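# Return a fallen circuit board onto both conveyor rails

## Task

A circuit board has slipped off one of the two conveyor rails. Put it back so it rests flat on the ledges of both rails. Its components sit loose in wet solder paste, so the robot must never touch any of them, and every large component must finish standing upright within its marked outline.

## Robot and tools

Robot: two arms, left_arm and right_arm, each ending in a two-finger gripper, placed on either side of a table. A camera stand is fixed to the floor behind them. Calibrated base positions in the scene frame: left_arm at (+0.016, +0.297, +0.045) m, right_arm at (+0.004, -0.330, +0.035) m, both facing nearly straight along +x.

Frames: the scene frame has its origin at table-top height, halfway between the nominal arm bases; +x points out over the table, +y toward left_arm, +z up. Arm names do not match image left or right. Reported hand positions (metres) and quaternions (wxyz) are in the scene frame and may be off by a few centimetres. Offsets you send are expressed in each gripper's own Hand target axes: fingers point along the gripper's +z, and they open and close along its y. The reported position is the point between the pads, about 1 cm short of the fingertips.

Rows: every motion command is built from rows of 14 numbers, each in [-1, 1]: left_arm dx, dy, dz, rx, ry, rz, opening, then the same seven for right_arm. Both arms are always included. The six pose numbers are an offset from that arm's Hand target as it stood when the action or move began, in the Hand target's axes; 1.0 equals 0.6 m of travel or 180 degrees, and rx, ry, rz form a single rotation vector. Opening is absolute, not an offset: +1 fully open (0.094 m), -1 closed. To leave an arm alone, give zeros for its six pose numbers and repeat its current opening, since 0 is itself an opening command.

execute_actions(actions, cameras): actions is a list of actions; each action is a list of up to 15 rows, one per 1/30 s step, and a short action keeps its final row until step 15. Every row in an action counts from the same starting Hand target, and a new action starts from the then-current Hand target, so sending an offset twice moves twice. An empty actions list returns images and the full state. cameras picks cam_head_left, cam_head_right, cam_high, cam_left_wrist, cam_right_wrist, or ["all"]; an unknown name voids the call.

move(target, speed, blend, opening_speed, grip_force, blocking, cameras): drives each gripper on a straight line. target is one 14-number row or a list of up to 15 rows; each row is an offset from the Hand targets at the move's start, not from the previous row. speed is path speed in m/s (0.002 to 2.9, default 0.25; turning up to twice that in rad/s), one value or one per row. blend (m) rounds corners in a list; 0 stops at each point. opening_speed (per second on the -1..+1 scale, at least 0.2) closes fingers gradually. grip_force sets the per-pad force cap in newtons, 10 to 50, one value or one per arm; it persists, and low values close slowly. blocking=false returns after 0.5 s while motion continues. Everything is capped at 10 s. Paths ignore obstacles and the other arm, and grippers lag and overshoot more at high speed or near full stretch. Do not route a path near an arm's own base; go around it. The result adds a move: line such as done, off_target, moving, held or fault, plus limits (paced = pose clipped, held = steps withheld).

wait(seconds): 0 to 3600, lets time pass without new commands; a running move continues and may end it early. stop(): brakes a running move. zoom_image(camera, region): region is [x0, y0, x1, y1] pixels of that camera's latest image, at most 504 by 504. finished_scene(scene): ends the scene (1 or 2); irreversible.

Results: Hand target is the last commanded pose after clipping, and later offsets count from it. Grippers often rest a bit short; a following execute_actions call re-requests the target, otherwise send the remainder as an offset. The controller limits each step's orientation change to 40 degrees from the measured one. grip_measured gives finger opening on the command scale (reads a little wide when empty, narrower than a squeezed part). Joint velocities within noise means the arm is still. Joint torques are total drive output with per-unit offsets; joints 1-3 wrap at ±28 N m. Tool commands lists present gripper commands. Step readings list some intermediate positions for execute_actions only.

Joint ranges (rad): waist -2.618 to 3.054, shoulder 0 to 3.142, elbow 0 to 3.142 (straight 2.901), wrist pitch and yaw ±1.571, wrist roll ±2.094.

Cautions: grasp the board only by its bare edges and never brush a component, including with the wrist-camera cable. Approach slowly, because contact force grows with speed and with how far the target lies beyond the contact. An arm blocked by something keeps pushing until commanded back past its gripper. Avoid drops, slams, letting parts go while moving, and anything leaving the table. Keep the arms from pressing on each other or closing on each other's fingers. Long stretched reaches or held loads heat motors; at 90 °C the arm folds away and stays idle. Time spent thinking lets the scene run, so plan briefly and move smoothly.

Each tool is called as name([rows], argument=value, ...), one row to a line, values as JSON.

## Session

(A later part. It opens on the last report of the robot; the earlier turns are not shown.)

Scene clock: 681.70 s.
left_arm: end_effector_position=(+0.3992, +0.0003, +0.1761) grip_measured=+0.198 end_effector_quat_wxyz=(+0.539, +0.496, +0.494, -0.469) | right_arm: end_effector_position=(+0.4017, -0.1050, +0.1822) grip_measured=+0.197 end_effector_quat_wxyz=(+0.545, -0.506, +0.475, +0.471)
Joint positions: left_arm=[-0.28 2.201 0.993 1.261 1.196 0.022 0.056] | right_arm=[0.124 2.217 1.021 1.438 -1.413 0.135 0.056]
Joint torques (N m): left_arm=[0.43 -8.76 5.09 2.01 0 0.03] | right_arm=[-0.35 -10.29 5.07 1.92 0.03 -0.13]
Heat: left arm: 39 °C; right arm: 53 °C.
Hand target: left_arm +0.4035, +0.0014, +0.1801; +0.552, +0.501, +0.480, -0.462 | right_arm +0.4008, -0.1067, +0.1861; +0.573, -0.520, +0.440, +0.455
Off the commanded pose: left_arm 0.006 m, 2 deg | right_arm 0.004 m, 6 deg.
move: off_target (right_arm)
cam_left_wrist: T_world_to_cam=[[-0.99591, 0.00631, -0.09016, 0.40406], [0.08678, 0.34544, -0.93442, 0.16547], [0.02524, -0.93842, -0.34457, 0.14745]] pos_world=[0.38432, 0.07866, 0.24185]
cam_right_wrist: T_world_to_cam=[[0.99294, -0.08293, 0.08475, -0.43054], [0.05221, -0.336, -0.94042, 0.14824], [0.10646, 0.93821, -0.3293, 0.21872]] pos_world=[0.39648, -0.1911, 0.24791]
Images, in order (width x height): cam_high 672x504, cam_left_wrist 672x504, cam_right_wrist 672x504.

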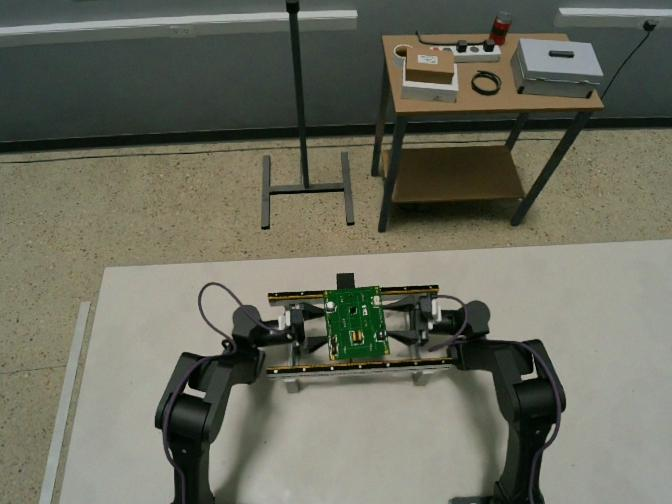

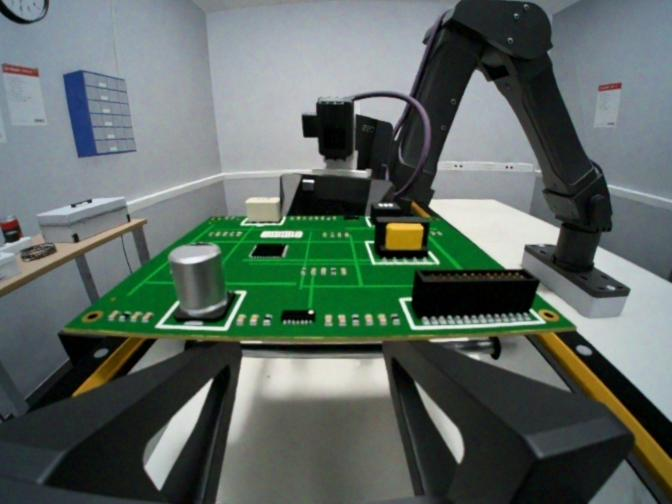

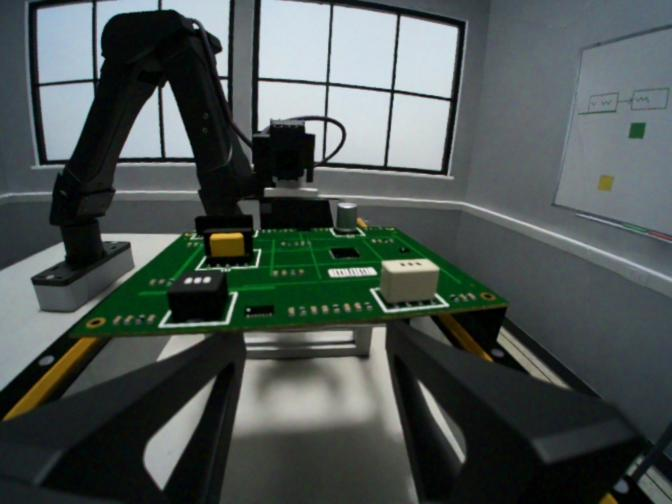

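move(target=[-0.001,-0.010,-0.0007,0,0,-0.024,0.2,-0.0053,0.0261,-0.001,0,0,0.028,0.2], speed=0.04, cameras=["cam_left_wrist","cam_right_wrist","cam_high"])

zoom_image(camera="cam_high", region=[260, 270, 450, 390])

Scene clock: 718.27 s.
left_arm: end_effector_position=(+0.3978, +0.0008, +0.1764) grip_measured=+0.198 end_effector_quat_wxyz=(+0.524, +0.479, +0.509, -0.487) | right_arm: end_effector_position=(+0.3902, -0.1063, +0.1681) grip_measured=+0.197 end_effector_quat_wxyz=(+0.516, -0.480, +0.506, +0.498)
Joint positions: left_arm=[-0.28 2.201 0.986 1.277 1.196 -0.053 0.056] | right_arm=[0.124 2.217 0.961 1.44 -1.413 0.19 0.056]
Joint torques (N m): left_arm=[0.06 -9.65 3.59 2.06 -0.04 -0.02] | right_arm=[0.1 -13.55 3.56 2.11 0.02 0.02]
Heat: left arm: 39 °C; right arm: 56 °C.
Hand target: left_arm +0.3975, +0.0014, +0.1800; +0.534, +0.482, +0.499, -0.482 | right_arm +0.3849, -0.1068, +0.1862; +0.552, -0.500, +0.463, +0.480
Off the commanded pose: left_arm 0.004 m, 2 deg | right_arm 0.019 m, 7 deg.
move: off_target (right_arm)
cam_left_wrist: T_world_to_cam=[[-0.99965, 0.00749, -0.02525, 0.39272], [0.0263, 0.33797, -0.94079, 0.19097], [0.00149, -0.94113, -0.33805, 0.15634]] pos_world=[0.38733, 0.07965, 0.24243]
cam_right_wrist: T_world_to_cam=[[0.99632, -0.08103, -0.02803, -0.4002], [-0.05406, -0.33985, -0.93893, 0.17592], [0.06656, 0.93698, -0.34298, 0.23421]] pos_world=[0.39265, -0.1921, 0.23429]
Images, in order (width x height): cam_high 672x504, cam_left_wrist 672x504, cam_right_wrist 672x504.

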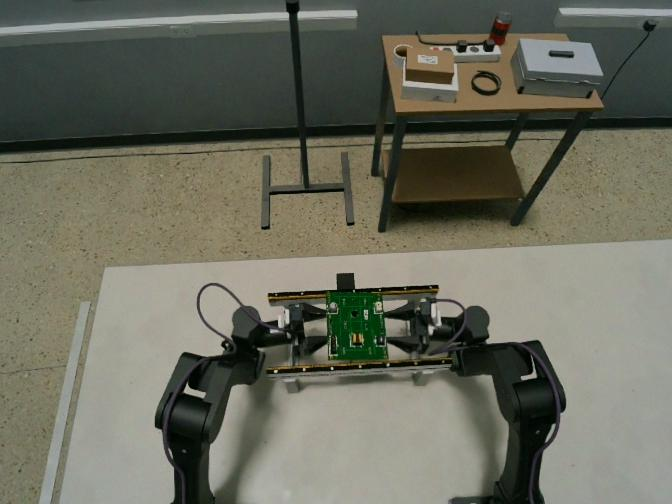

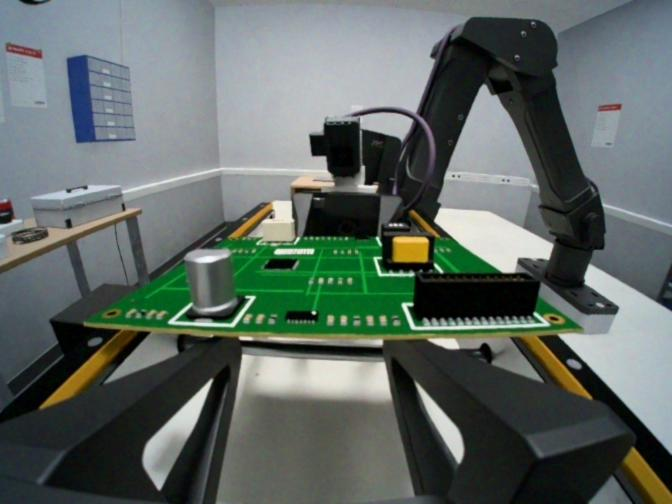

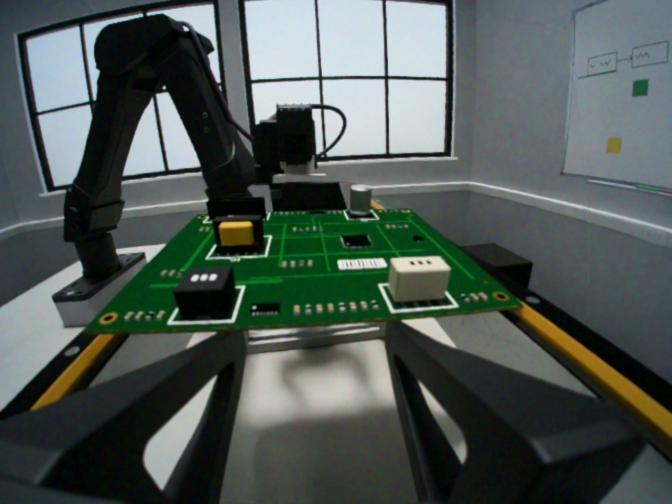

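Scaled by 2.653 from the camera's image (finer frame: 960x720).

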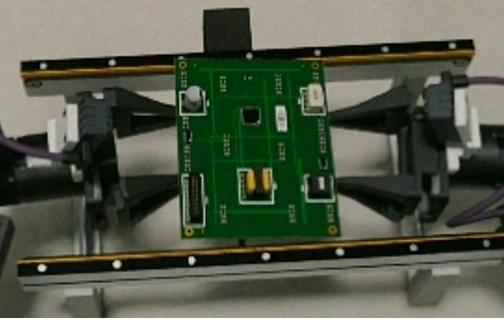

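move(target=[0.0217,-0.001,0,0,0,0,0.2,0,0,0,0,0,0,0.2], speed=0.03, cameras=["cam_left_wrist","cam_right_wrist","cam_high"])

zoom_image(camera="cam_left_wrist", region=[60, 200, 620, 400])

zoom_image(camera="cam_right_wrist", region=[60, 200, 560, 400])

zoom_image(camera="cam_high", region=[260, 270, 450, 390])

Scene clock: 758.87 s.
left_arm: end_effector_position=(+0.3978, +0.0008, +0.1675) grip_measured=+0.198 end_effector_quat_wxyz=(+0.524, +0.479, +0.509, -0.487) | right_arm: end_effector_position=(+0.3902, -0.1063, +0.1681) grip_measured=+0.197 end_effector_quat_wxyz=(+0.516, -0.480, +0.506, +0.498)
Joint positions: left_arm=[-0.28 2.231 0.986 1.311 1.196 -0.053 0.056] | right_arm=[0.124 2.217 0.961 1.44 -1.413 0.19 0.056]
Joint torques (N m): left_arm=[-0.05 -8.8 3.48 2.11 -0.05 0.03] | right_arm=[0.01 -13.56 3.6 2.11 0.02 -0.01]
Heat: left arm: 39 °C; right arm: 58 °C.
Hand target: left_arm +0.3974, +0.0009, +0.1669; +0.534, +0.482, +0.499, -0.482 | right_arm +0.3849, -0.1068, +0.1862; +0.552, -0.500, +0.463, +0.480
Off the commanded pose: left_arm 0.001 m, 2 deg | right_arm 0.019 m, 7 deg.
move: done
cam_left_wrist: T_world_to_cam=[[-0.99962, 0.00744, -0.02665, 0.39271], [0.0276, 0.3373, -0.94099, 0.18211], [0.00198, -0.94137, -0.33738, 0.15296]] pos_world=[0.38723, 0.07965, 0.23344]
cam_right_wrist: T_world_to_cam=[[0.99631, -0.08095, -0.02838, -0.4001], [-0.05436, -0.33983, -0.93891, 0.17604], [0.06636, 0.937, -0.34298, 0.23429]] pos_world=[0.39265, -0.1921, 0.23429]
Images, in order (width x height): cam_high 672x504, cam_left_wrist 672x504, cam_right_wrist 672x504.

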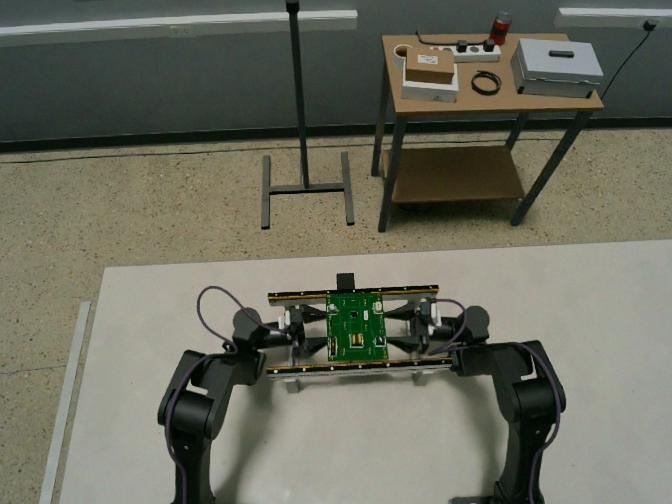

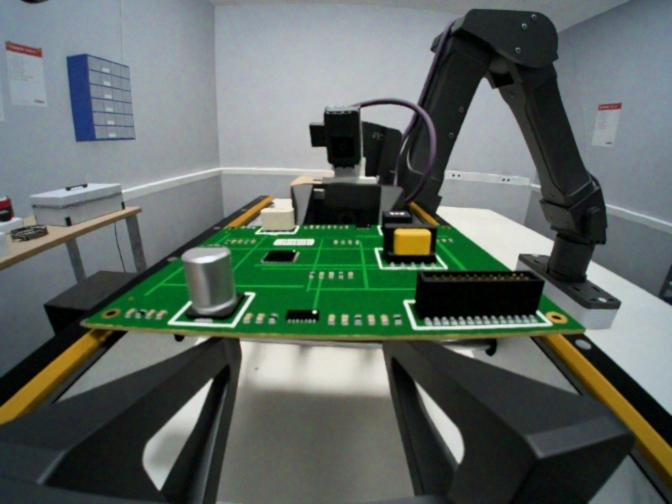

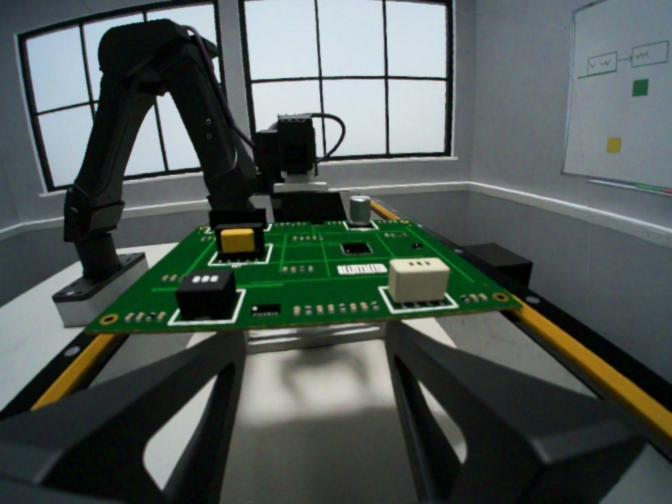

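Region (60, 200, 620, 400) is 560x200 pixels. A region can be at most 504 by 504 pixels.

Scaled by 1.008 from the camera's image (finer frame: 960x720).

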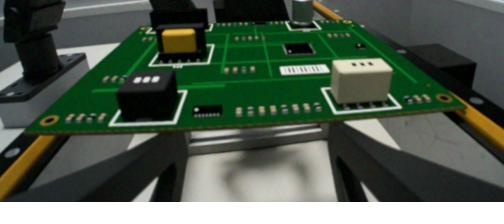

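Scaled by 2.653 from the camera's image (finer frame: 960x720).

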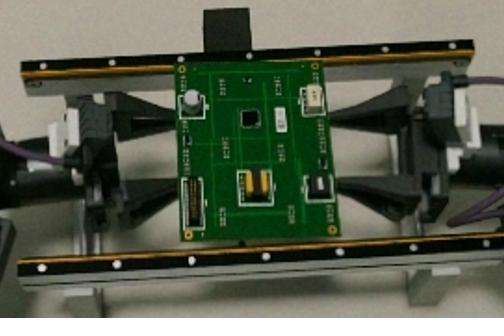

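zoom_image(camera="cam_right_wrist", region=[400, 200, 560, 360])

zoom_image(camera="cam_right_wrist", region=[20, 240, 200, 420])

zoom_image(camera="cam_left_wrist", region=[20, 240, 200, 420])

zoom_image(camera="cam_left_wrist", region=[480, 240, 660, 420])

zoom_image(camera="cam_high", region=[315, 280, 405, 380])

Scaled by 3.150 from the camera's image (finer frame: 960x720).

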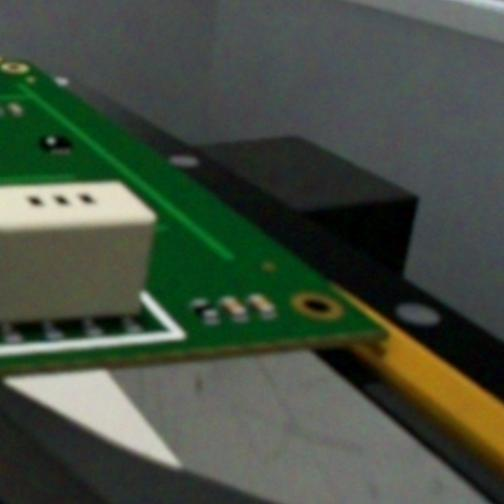

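Scaled by 2.800 from the camera's image (finer frame: 960x720).

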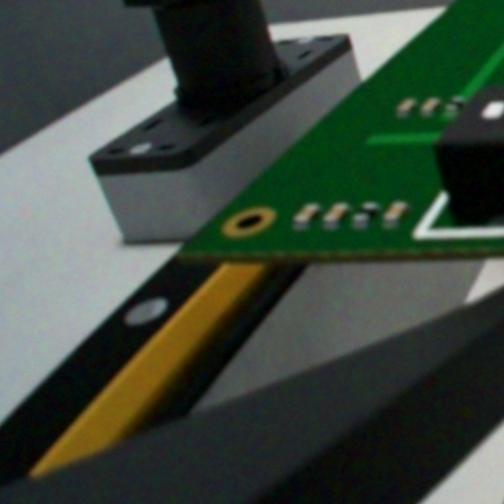

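Scaled by 2.800 from the camera's image (finer frame: 960x720).

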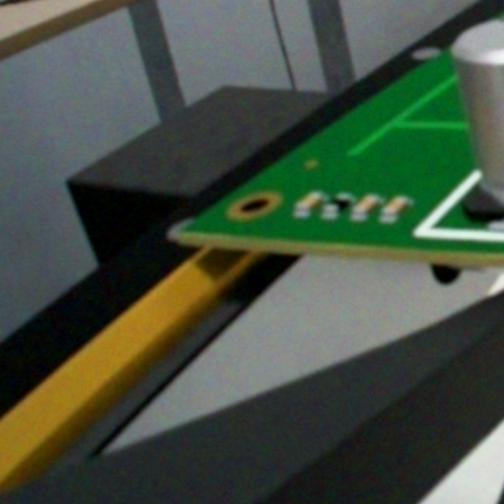

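Scaled by 2.800 from the camera's image (finer frame: 960x720).

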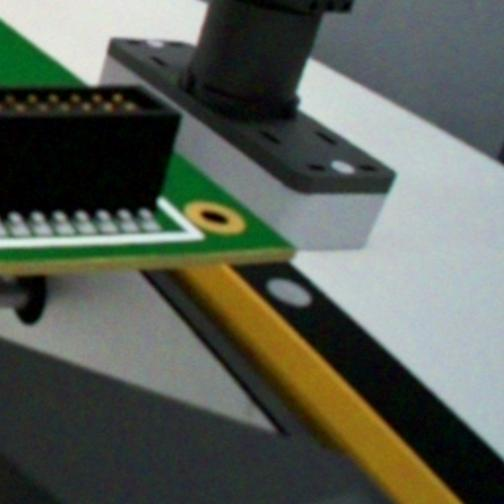

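Scaled by 5.040 from the camera's image (finer frame: 960x720).

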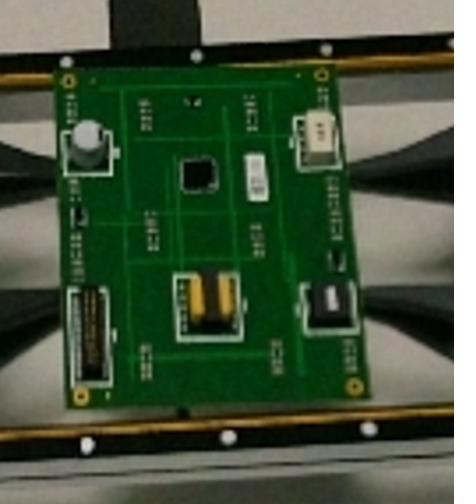

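move(target=[0.0125,0.002,0,0,0,0,0.2,0.0,-0.004,0,0,0,0,0.2], speed=0.03, cameras=["cam_left_wrist","cam_right_wrist","cam_high"])

zoom_image(camera="cam_high", region=[315, 280, 405, 380])

zoom_image(camera="cam_left_wrist", region=[20, 240, 200, 420])

zoom_image(camera="cam_left_wrist", region=[480, 240, 660, 420])

Scene clock: 844.97 s.
left_arm: end_effector_position=(+0.3976, +0.0008, +0.1583) grip_measured=+0.198 end_effector_quat_wxyz=(+0.522, +0.478, +0.511, -0.488) | right_arm: end_effector_position=(+0.3902, -0.1063, +0.1680) grip_measured=+0.197 end_effector_quat_wxyz=(+0.516, -0.479, +0.506, +0.498)
Joint positions: left_arm=[-0.28 2.259 0.986 1.33 1.196 -0.053 0.056] | right_arm=[0.124 2.217 0.961 1.44 -1.413 0.19 0.056]
Joint torques (N m): left_arm=[0.02 -8.76 3.95 2.12 -0.04 0.03] | right_arm=[-0.03 -13.07 4.46 2.08 0.01 -0.01]
Heat: left arm: 36 °C; right arm: 60 °C.
Hand target: left_arm +0.3989, +0.0007, +0.1595; +0.534, +0.482, +0.499, -0.482 | right_arm +0.3873, -0.1069, +0.1864; +0.552, -0.500, +0.463, +0.480
Off the commanded pose: left_arm 0.002 m, 2 deg | right_arm 0.019 m, 7 deg.
move: off_target (right_arm)
cam_left_wrist: T_world_to_cam=[[-0.99978, 0.00751, -0.01939, 0.39119], [0.02079, 0.33944, -0.9404, 0.17608], [-0.00049, -0.9406, -0.33953, 0.15124]] pos_world=[0.38752, 0.07955, 0.22452]
cam_right_wrist: T_world_to_cam=[[0.9963, -0.08099, -0.02878, -0.40001], [-0.05475, -0.33989, -0.93887, 0.17617], [0.06626, 0.93697, -0.34307, 0.23435]] pos_world=[0.39265, -0.1921, 0.23429]
Images, in order (width x height): cam_high 672x504, cam_left_wrist 672x504, cam_right_wrist 672x504.

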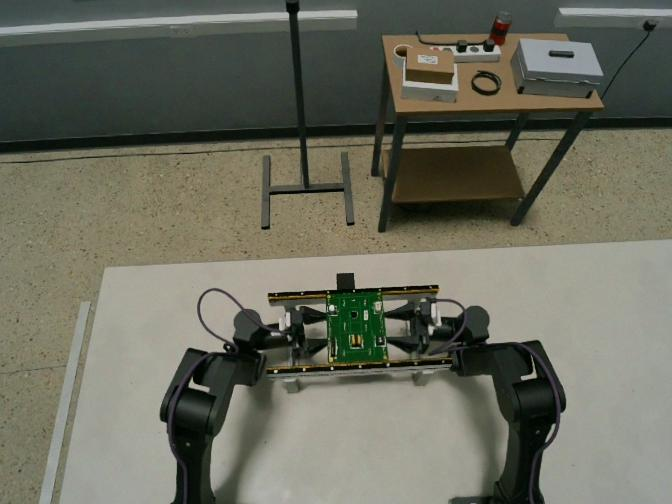

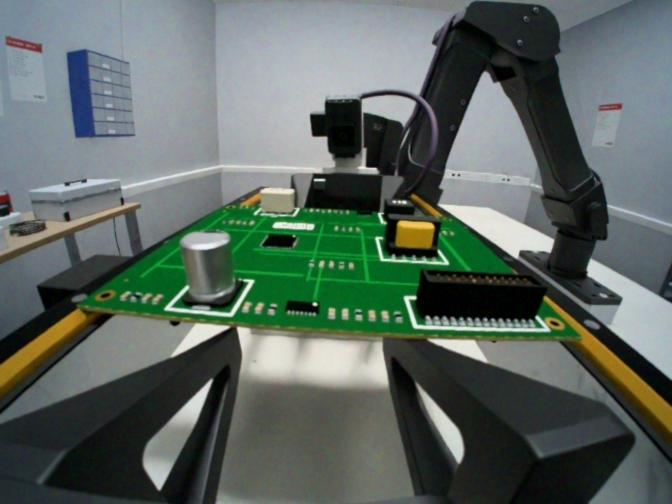

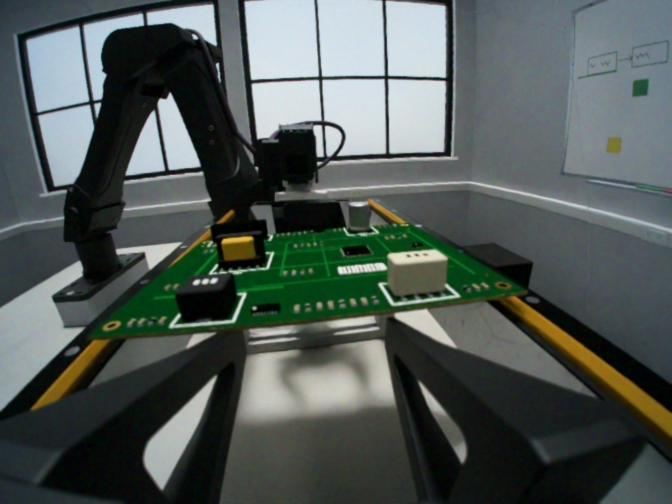

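Scaled by 5.040 from the camera's image (finer frame: 960x720).

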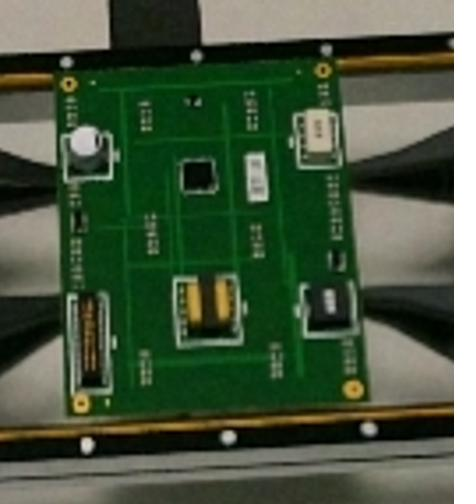

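Scaled by 2.800 from the camera's image (finer frame: 960x720).

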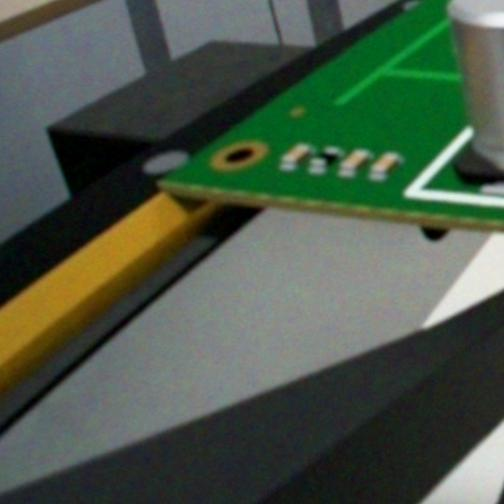

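Scaled by 2.800 from the camera's image (finer frame: 960x720).

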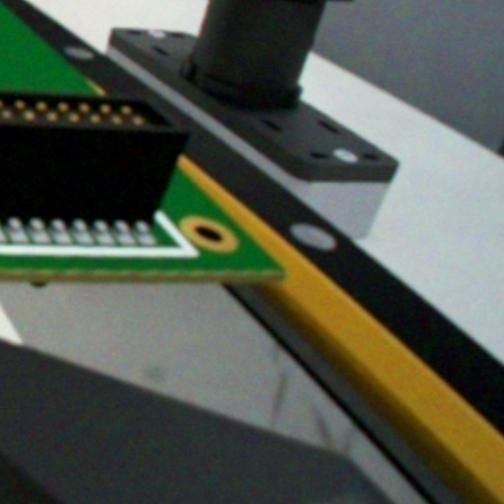

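move(target=[0,0,0,0,0,-0.025,0.2,0,0,0,0,0,0.02,0.2], speed=0.03, cameras=["cam_left_wrist","cam_right_wrist","cam_high"])

zoom_image(camera="cam_high", region=[315, 280, 405, 380])

Scene clock: 877.23 s.
left_arm: end_effector_position=(+0.3976, +0.0008, +0.1587) grip_measured=+0.198 end_effector_quat_wxyz=(+0.504, +0.458, +0.528, -0.507) | right_arm: end_effector_position=(+0.3902, -0.1063, +0.1681) grip_measured=+0.197 end_effector_quat_wxyz=(+0.500, -0.463, +0.521, +0.514)
Joint positions: left_arm=[-0.28 2.259 0.986 1.333 1.196 -0.13 0.056] | right_arm=[0.124 2.217 0.961 1.44 -1.413 0.254 0.056]
Joint torques (N m): left_arm=[0.03 -8.7 3.97 2.12 -0.05 0] | right_arm=[-0.05 -13.04 4.49 2.1 0 -0.01]
Heat: left arm: 35 °C; right arm: 61 °C.
Hand target: left_arm +0.3989, +0.0007, +0.1595; +0.515, +0.462, +0.518, -0.503 | right_arm +0.3873, -0.1069, +0.1864; +0.537, -0.485, +0.478, +0.497
Off the commanded pose: left_arm 0.001 m, 2 deg | right_arm 0.019 m, 7 deg.
move: off_target (right_arm)
cam_left_wrist: T_world_to_cam=[[-0.99845, 0.00927, 0.05488, 0.37891], [-0.04865, 0.33381, -0.94138, 0.20422], [-0.02705, -0.94259, -0.33284, 0.16086]] pos_world=[0.39261, 0.07994, 0.225]
cam_right_wrist: T_world_to_cam=[[0.99266, -0.07898, -0.09155, -0.38787], [-0.11303, -0.3374, -0.93455, 0.19849], [0.04292, 0.93804, -0.34385, 0.24374]] pos_world=[0.39699, -0.1923, 0.2338]
Images, in order (width x height): cam_high 672x504, cam_left_wrist 672x504, cam_right_wrist 672x504.

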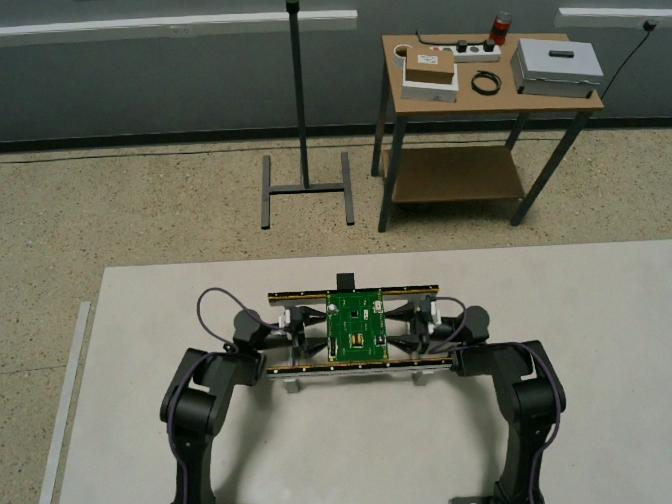

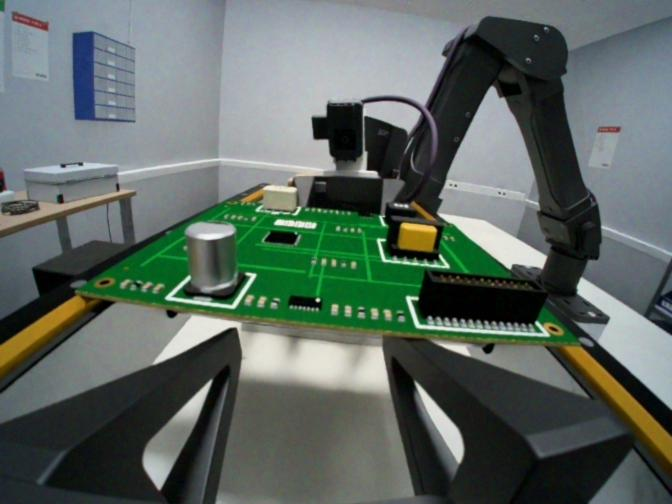

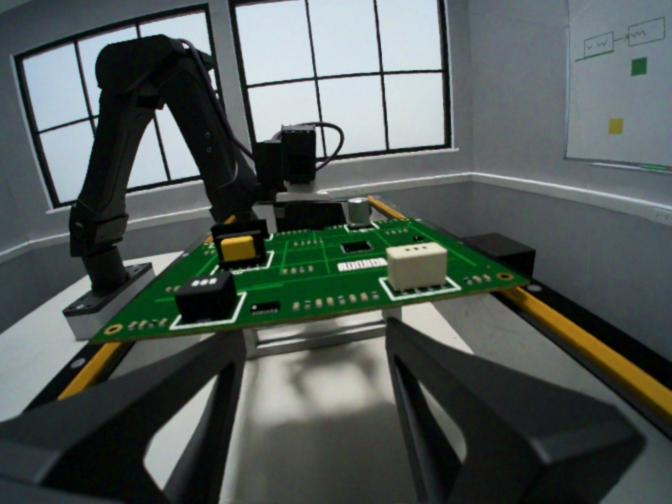

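Scaled by 5.040 from the camera's image (finer frame: 960x720).

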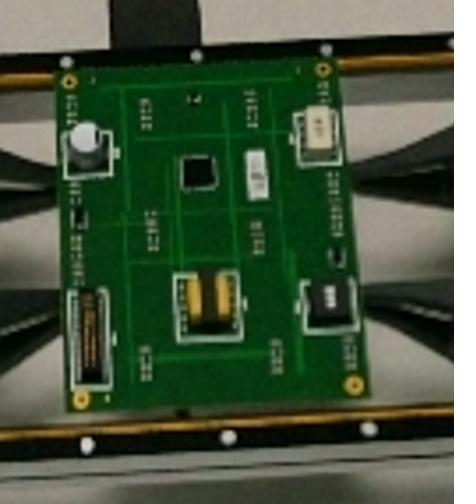

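move(target=[0.005,0,0,0,0,0.01,0.2,0.02,0.0,0,0,0,0,0.2], speed=0.03, cameras=["cam_left_wrist","cam_right_wrist"])

zoom_image(camera="cam_right_wrist", region=[400, 200, 560, 360])

zoom_image(camera="cam_right_wrist", region=[20, 240, 200, 420])

zoom_image(camera="cam_left_wrist", region=[20, 240, 200, 420])

zoom_image(camera="cam_left_wrist", region=[480, 240, 660, 420])

Scene clock: 921.70 s.
left_arm: end_effector_position=(+0.3975, +0.0009, +0.1549) grip_measured=+0.198 end_effector_quat_wxyz=(+0.507, +0.463, +0.525, -0.503) | right_arm: end_effector_position=(+0.3902, -0.1063, +0.1680) grip_measured=+0.197 end_effector_quat_wxyz=(+0.504, -0.467, +0.517, +0.510)
Joint positions: left_arm=[-0.28 2.269 0.986 1.338 1.196 -0.109 0.056] | right_arm=[0.124 2.217 0.961 1.44 -1.413 0.238 0.056]
Joint torques (N m): left_arm=[-0.01 -8.81 3.93 2.14 -0.05 0.11] | right_arm=[0.05 -10.44 4.44 2.06 0.04 -0.12]
Heat: left arm: 35 °C; right arm: 61 °C.
Hand target: left_arm +0.3987, +0.0006, +0.1565; +0.523, +0.471, +0.510, -0.495 | right_arm +0.3879, -0.1061, +0.1745; +0.537, -0.485, +0.478, +0.497
Off the commanded pose: left_arm 0.002 m, 3 deg | right_arm 0.007 m, 6 deg.
move: off_target (left_arm, right_arm)
cam_left_wrist: T_world_to_cam=[[-0.99923, 0.00866, 0.03826, 0.38187], [-0.03311, 0.33675, -0.94101, 0.1944], [-0.02103, -0.94155, -0.33621, 0.15784]] pos_world=[0.39133, 0.07984, 0.22139]
cam_right_wrist: T_world_to_cam=[[0.99391, -0.07948, -0.07634, -0.391], [-0.09891, -0.33801, -0.93593, 0.19308], [0.04858, 0.93778, -0.34381, 0.24152]] pos_world=[0.39598, -0.1923, 0.2339]

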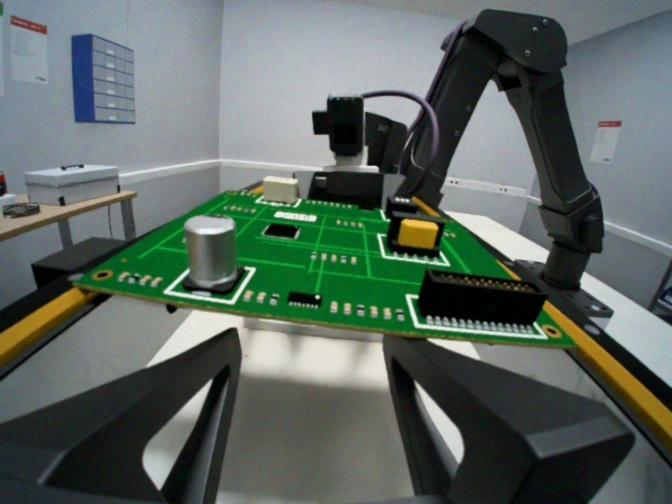

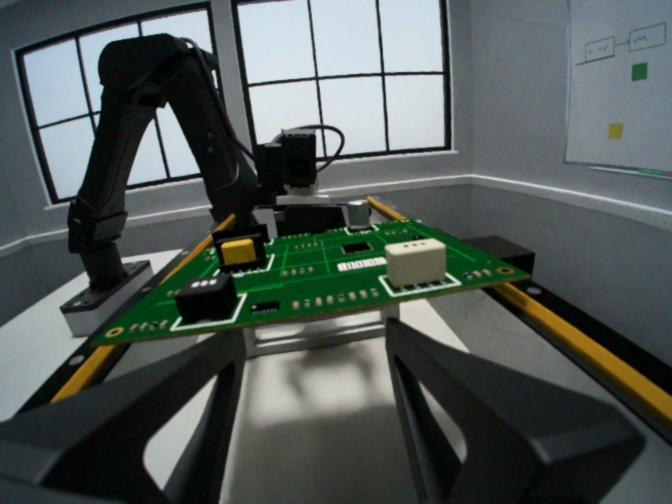

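Scaled by 3.150 from the camera's image (finer frame: 960x720).

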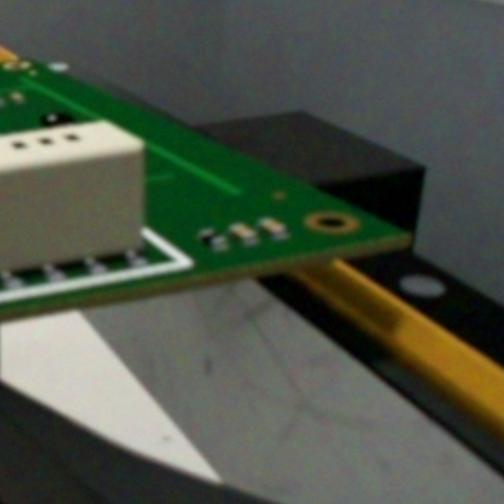

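Scaled by 2.800 from the camera's image (finer frame: 960x720).

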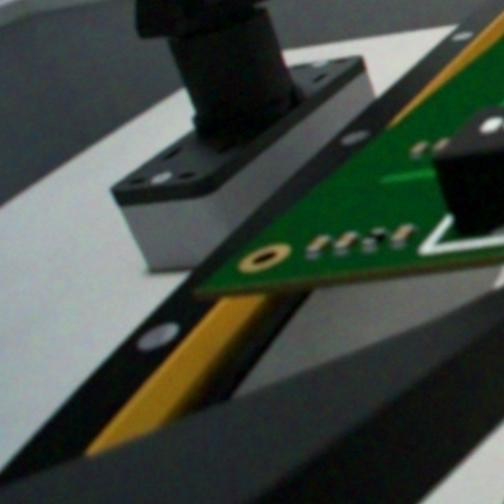

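Scaled by 2.800 from the camera's image (finer frame: 960x720).

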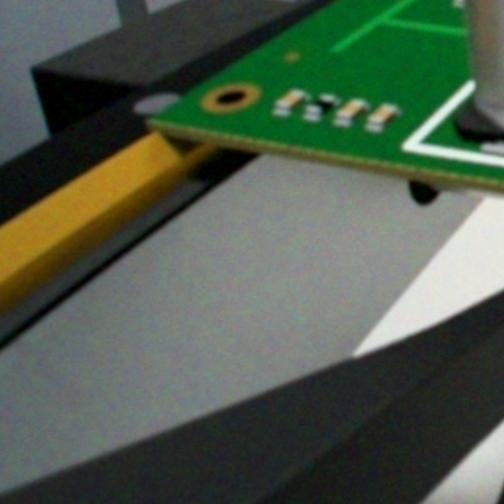

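Scaled by 2.800 from the camera's image (finer frame: 960x720).

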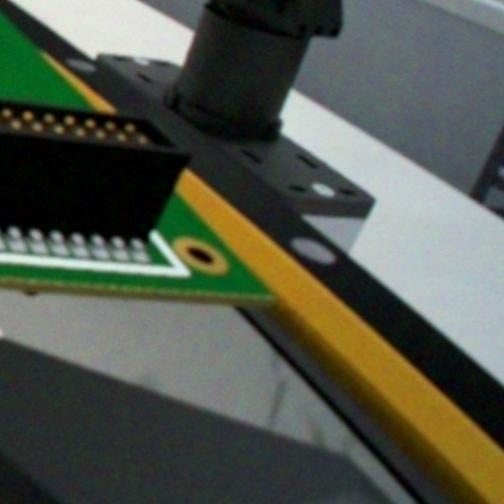

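move(target=[0,0,0,0,0,0,0.2,0.015,0.0,0,0,0,0,0.2], speed=0.02, cameras=["cam_left_wrist","cam_right_wrist","cam_high"])

zoom_image(camera="cam_high", region=[315, 280, 405, 380])

Scene clock: 938.40 s.
left_arm: end_effector_position=(+0.3975, +0.0009, +0.1550) grip_measured=+0.198 end_effector_quat_wxyz=(+0.508, +0.463, +0.524, -0.502) | right_arm: end_effector_position=(+0.3904, -0.1063, +0.1602) grip_measured=+0.197 end_effector_quat_wxyz=(+0.505, -0.470, +0.516, +0.507)
Joint positions: left_arm=[-0.28 2.269 0.986 1.339 1.196 -0.108 0.056] | right_arm=[0.124 2.237 0.961 1.44 -1.413 0.21 0.056]
Joint torques (N m): left_arm=[-0.02 -8.8 3.93 2.14 -0.05 0.11] | right_arm=[0.25 -10.07 4.49 2.12 0.02 -0.04]
Heat: left arm: 35 °C; right arm: 61 °C.
Hand target: left_arm +0.3987, +0.0006, +0.1565; +0.523, +0.471, +0.510, -0.495 | right_arm +0.3883, -0.1055, +0.1655; +0.537, -0.485, +0.478, +0.497
Off the commanded pose: left_arm 0.002 m, 3 deg | right_arm 0.006 m, 6 deg.
move: off_target (right_arm)
cam_left_wrist: T_world_to_cam=[[-0.99929, 0.00867, 0.03677, 0.38212], [-0.03171, 0.33653, -0.94114, 0.1939], [-0.02054, -0.94163, -0.33601, 0.15761]] pos_world=[0.39124, 0.07984, 0.2214]
cam_right_wrist: T_world_to_cam=[[0.99446, -0.08051, -0.06758, -0.39354], [-0.0912, -0.34126, -0.93554, 0.18237], [0.05226, 0.93652, -0.34671, 0.23763]] pos_world=[0.39558, -0.192, 0.22641]
Images, in order (width x height): cam_high 672x504, cam_left_wrist 672x504, cam_right_wrist 672x504.

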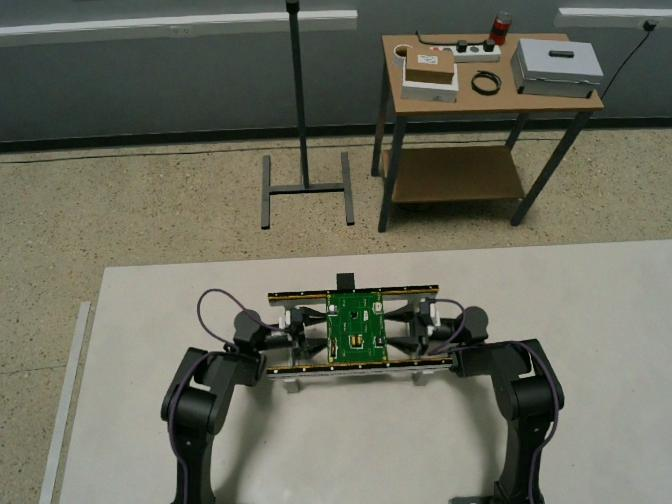

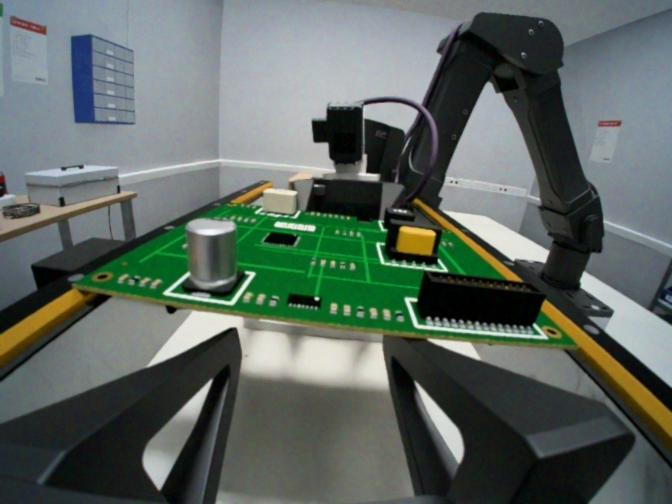

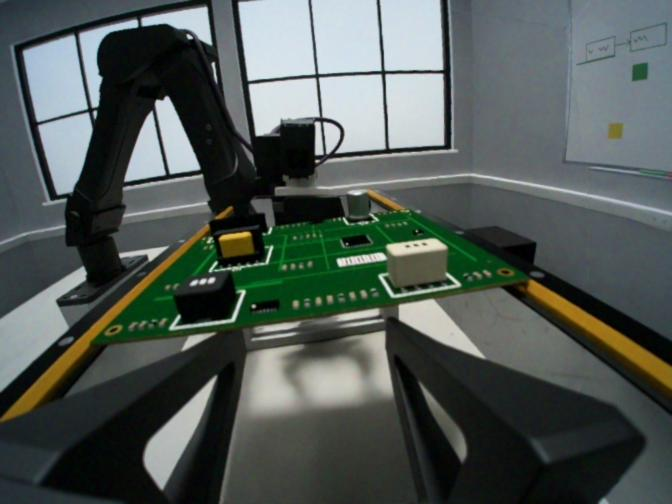

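Scaled by 5.040 from the camera's image (finer frame: 960x720).

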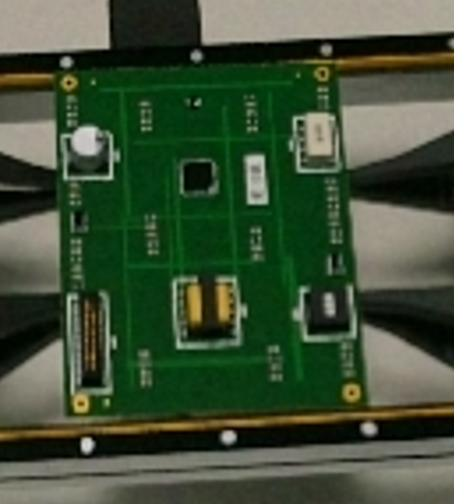

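zoom_image(camera="cam_right_wrist", region=[400, 200, 560, 360])

zoom_image(camera="cam_right_wrist", region=[20, 240, 200, 420])

zoom_image(camera="cam_left_wrist", region=[60, 250, 160, 350])

zoom_image(camera="cam_left_wrist", region=[500, 280, 620, 400])

Scaled by 3.150 from the camera's image (finer frame: 960x720).

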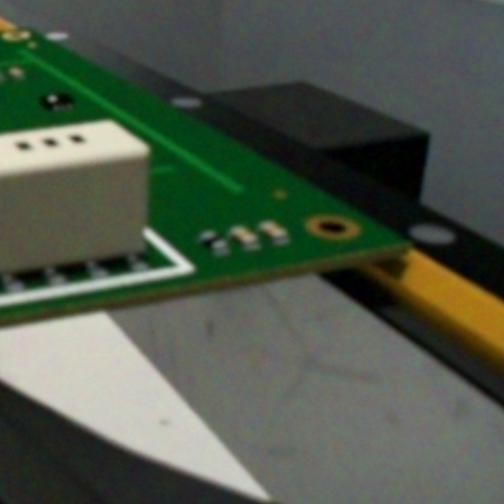

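Scaled by 2.800 from the camera's image (finer frame: 960x720).

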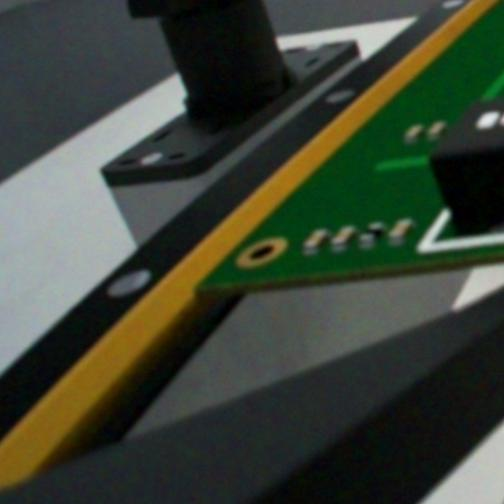

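Scaled by 5.040 from the camera's image (finer frame: 960x720).

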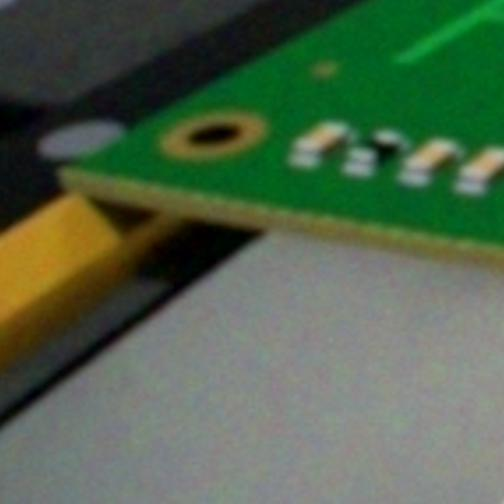

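Scaled by 4.200 from the camera's image (finer frame: 960x720).

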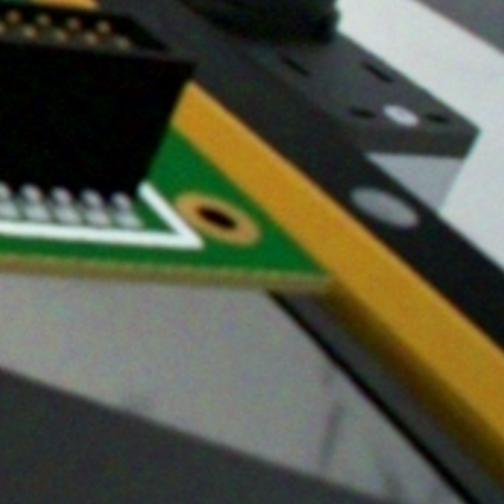

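move(target=[0.011,0,0,0,0,0,0.2,0.011,0.0,0,0,0,0,0.2], speed=0.02, cameras=["cam_left_wrist","cam_right_wrist"])

zoom_image(camera="cam_right_wrist", region=[400, 200, 560, 360])

zoom_image(camera="cam_left_wrist", region=[40, 230, 180, 370])

Scene clock: 966.47 s.
left_arm: end_effector_position=(+0.3971, +0.0010, +0.1477) grip_measured=+0.198 end_effector_quat_wxyz=(+0.507, +0.464, +0.525, -0.502) | right_arm: end_effector_position=(+0.3905, -0.1063, +0.1528) grip_measured=+0.197 end_effector_quat_wxyz=(+0.505, -0.471, +0.517, +0.506)
Joint positions: left_arm=[-0.28 2.291 0.986 1.356 1.196 -0.104 0.056] | right_arm=[0.124 2.257 0.961 1.441 -1.413 0.191 0.056]
Joint torques (N m): left_arm=[-0.06 -8.87 4 2.15 -0.05 0.08] | right_arm=[0.32 -10.04 4.63 2.17 0 0.01]
Heat: left arm: 35 °C; right arm: 62 °C.
Hand target: left_arm +0.3987, +0.0004, +0.1500; +0.523, +0.471, +0.510, -0.495 | right_arm +0.3886, -0.1050, +0.1589; +0.537, -0.485, +0.478, +0.497
Off the commanded pose: left_arm 0.003 m, 3 deg | right_arm 0.007 m, 6 deg.
move: off_target (left_arm, right_arm)
cam_left_wrist: T_world_to_cam=[[-0.99925, 0.00848, 0.0377, 0.38189], [-0.03261, 0.33835, -0.94046, 0.18726], [-0.02073, -0.94098, -0.33782, 0.15563]] pos_world=[0.39094, 0.07985, 0.21429]
cam_right_wrist: T_world_to_cam=[[0.99443, -0.08111, -0.06731, -0.39417], [-0.0913, -0.34391, -0.93455, 0.17512], [0.05266, 0.93549, -0.3494, 0.23522]] pos_world=[0.39557, -0.19179, 0.21932]

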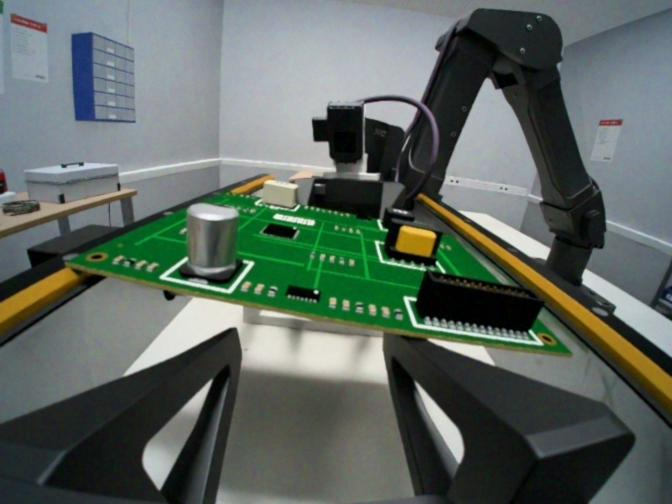

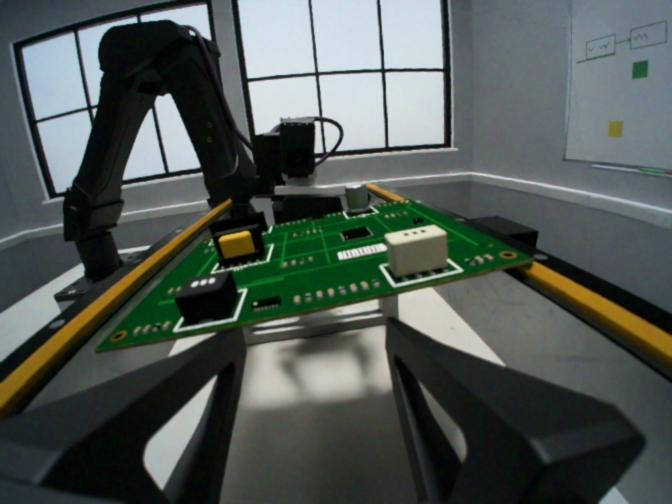

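Scaled by 3.150 from the camera's image (finer frame: 960x720).

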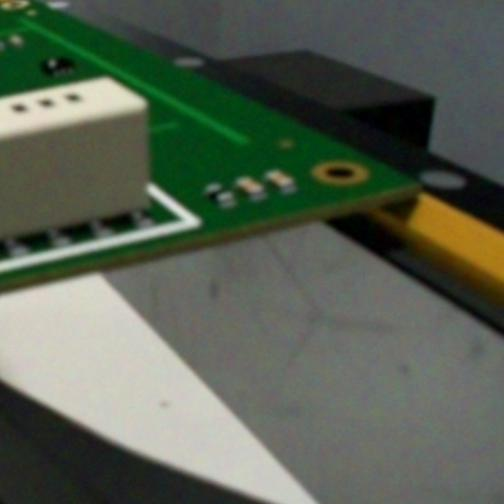

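Scaled by 3.600 from the camera's image (finer frame: 960x720).

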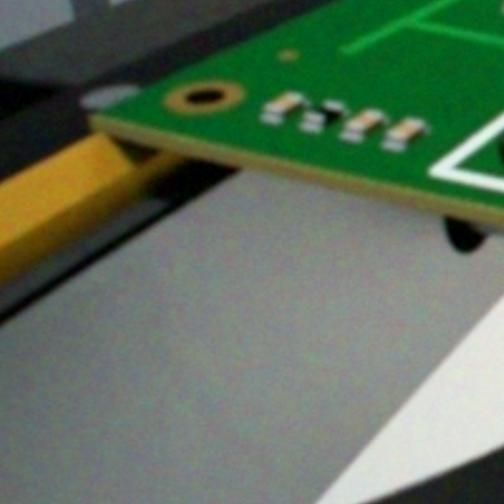

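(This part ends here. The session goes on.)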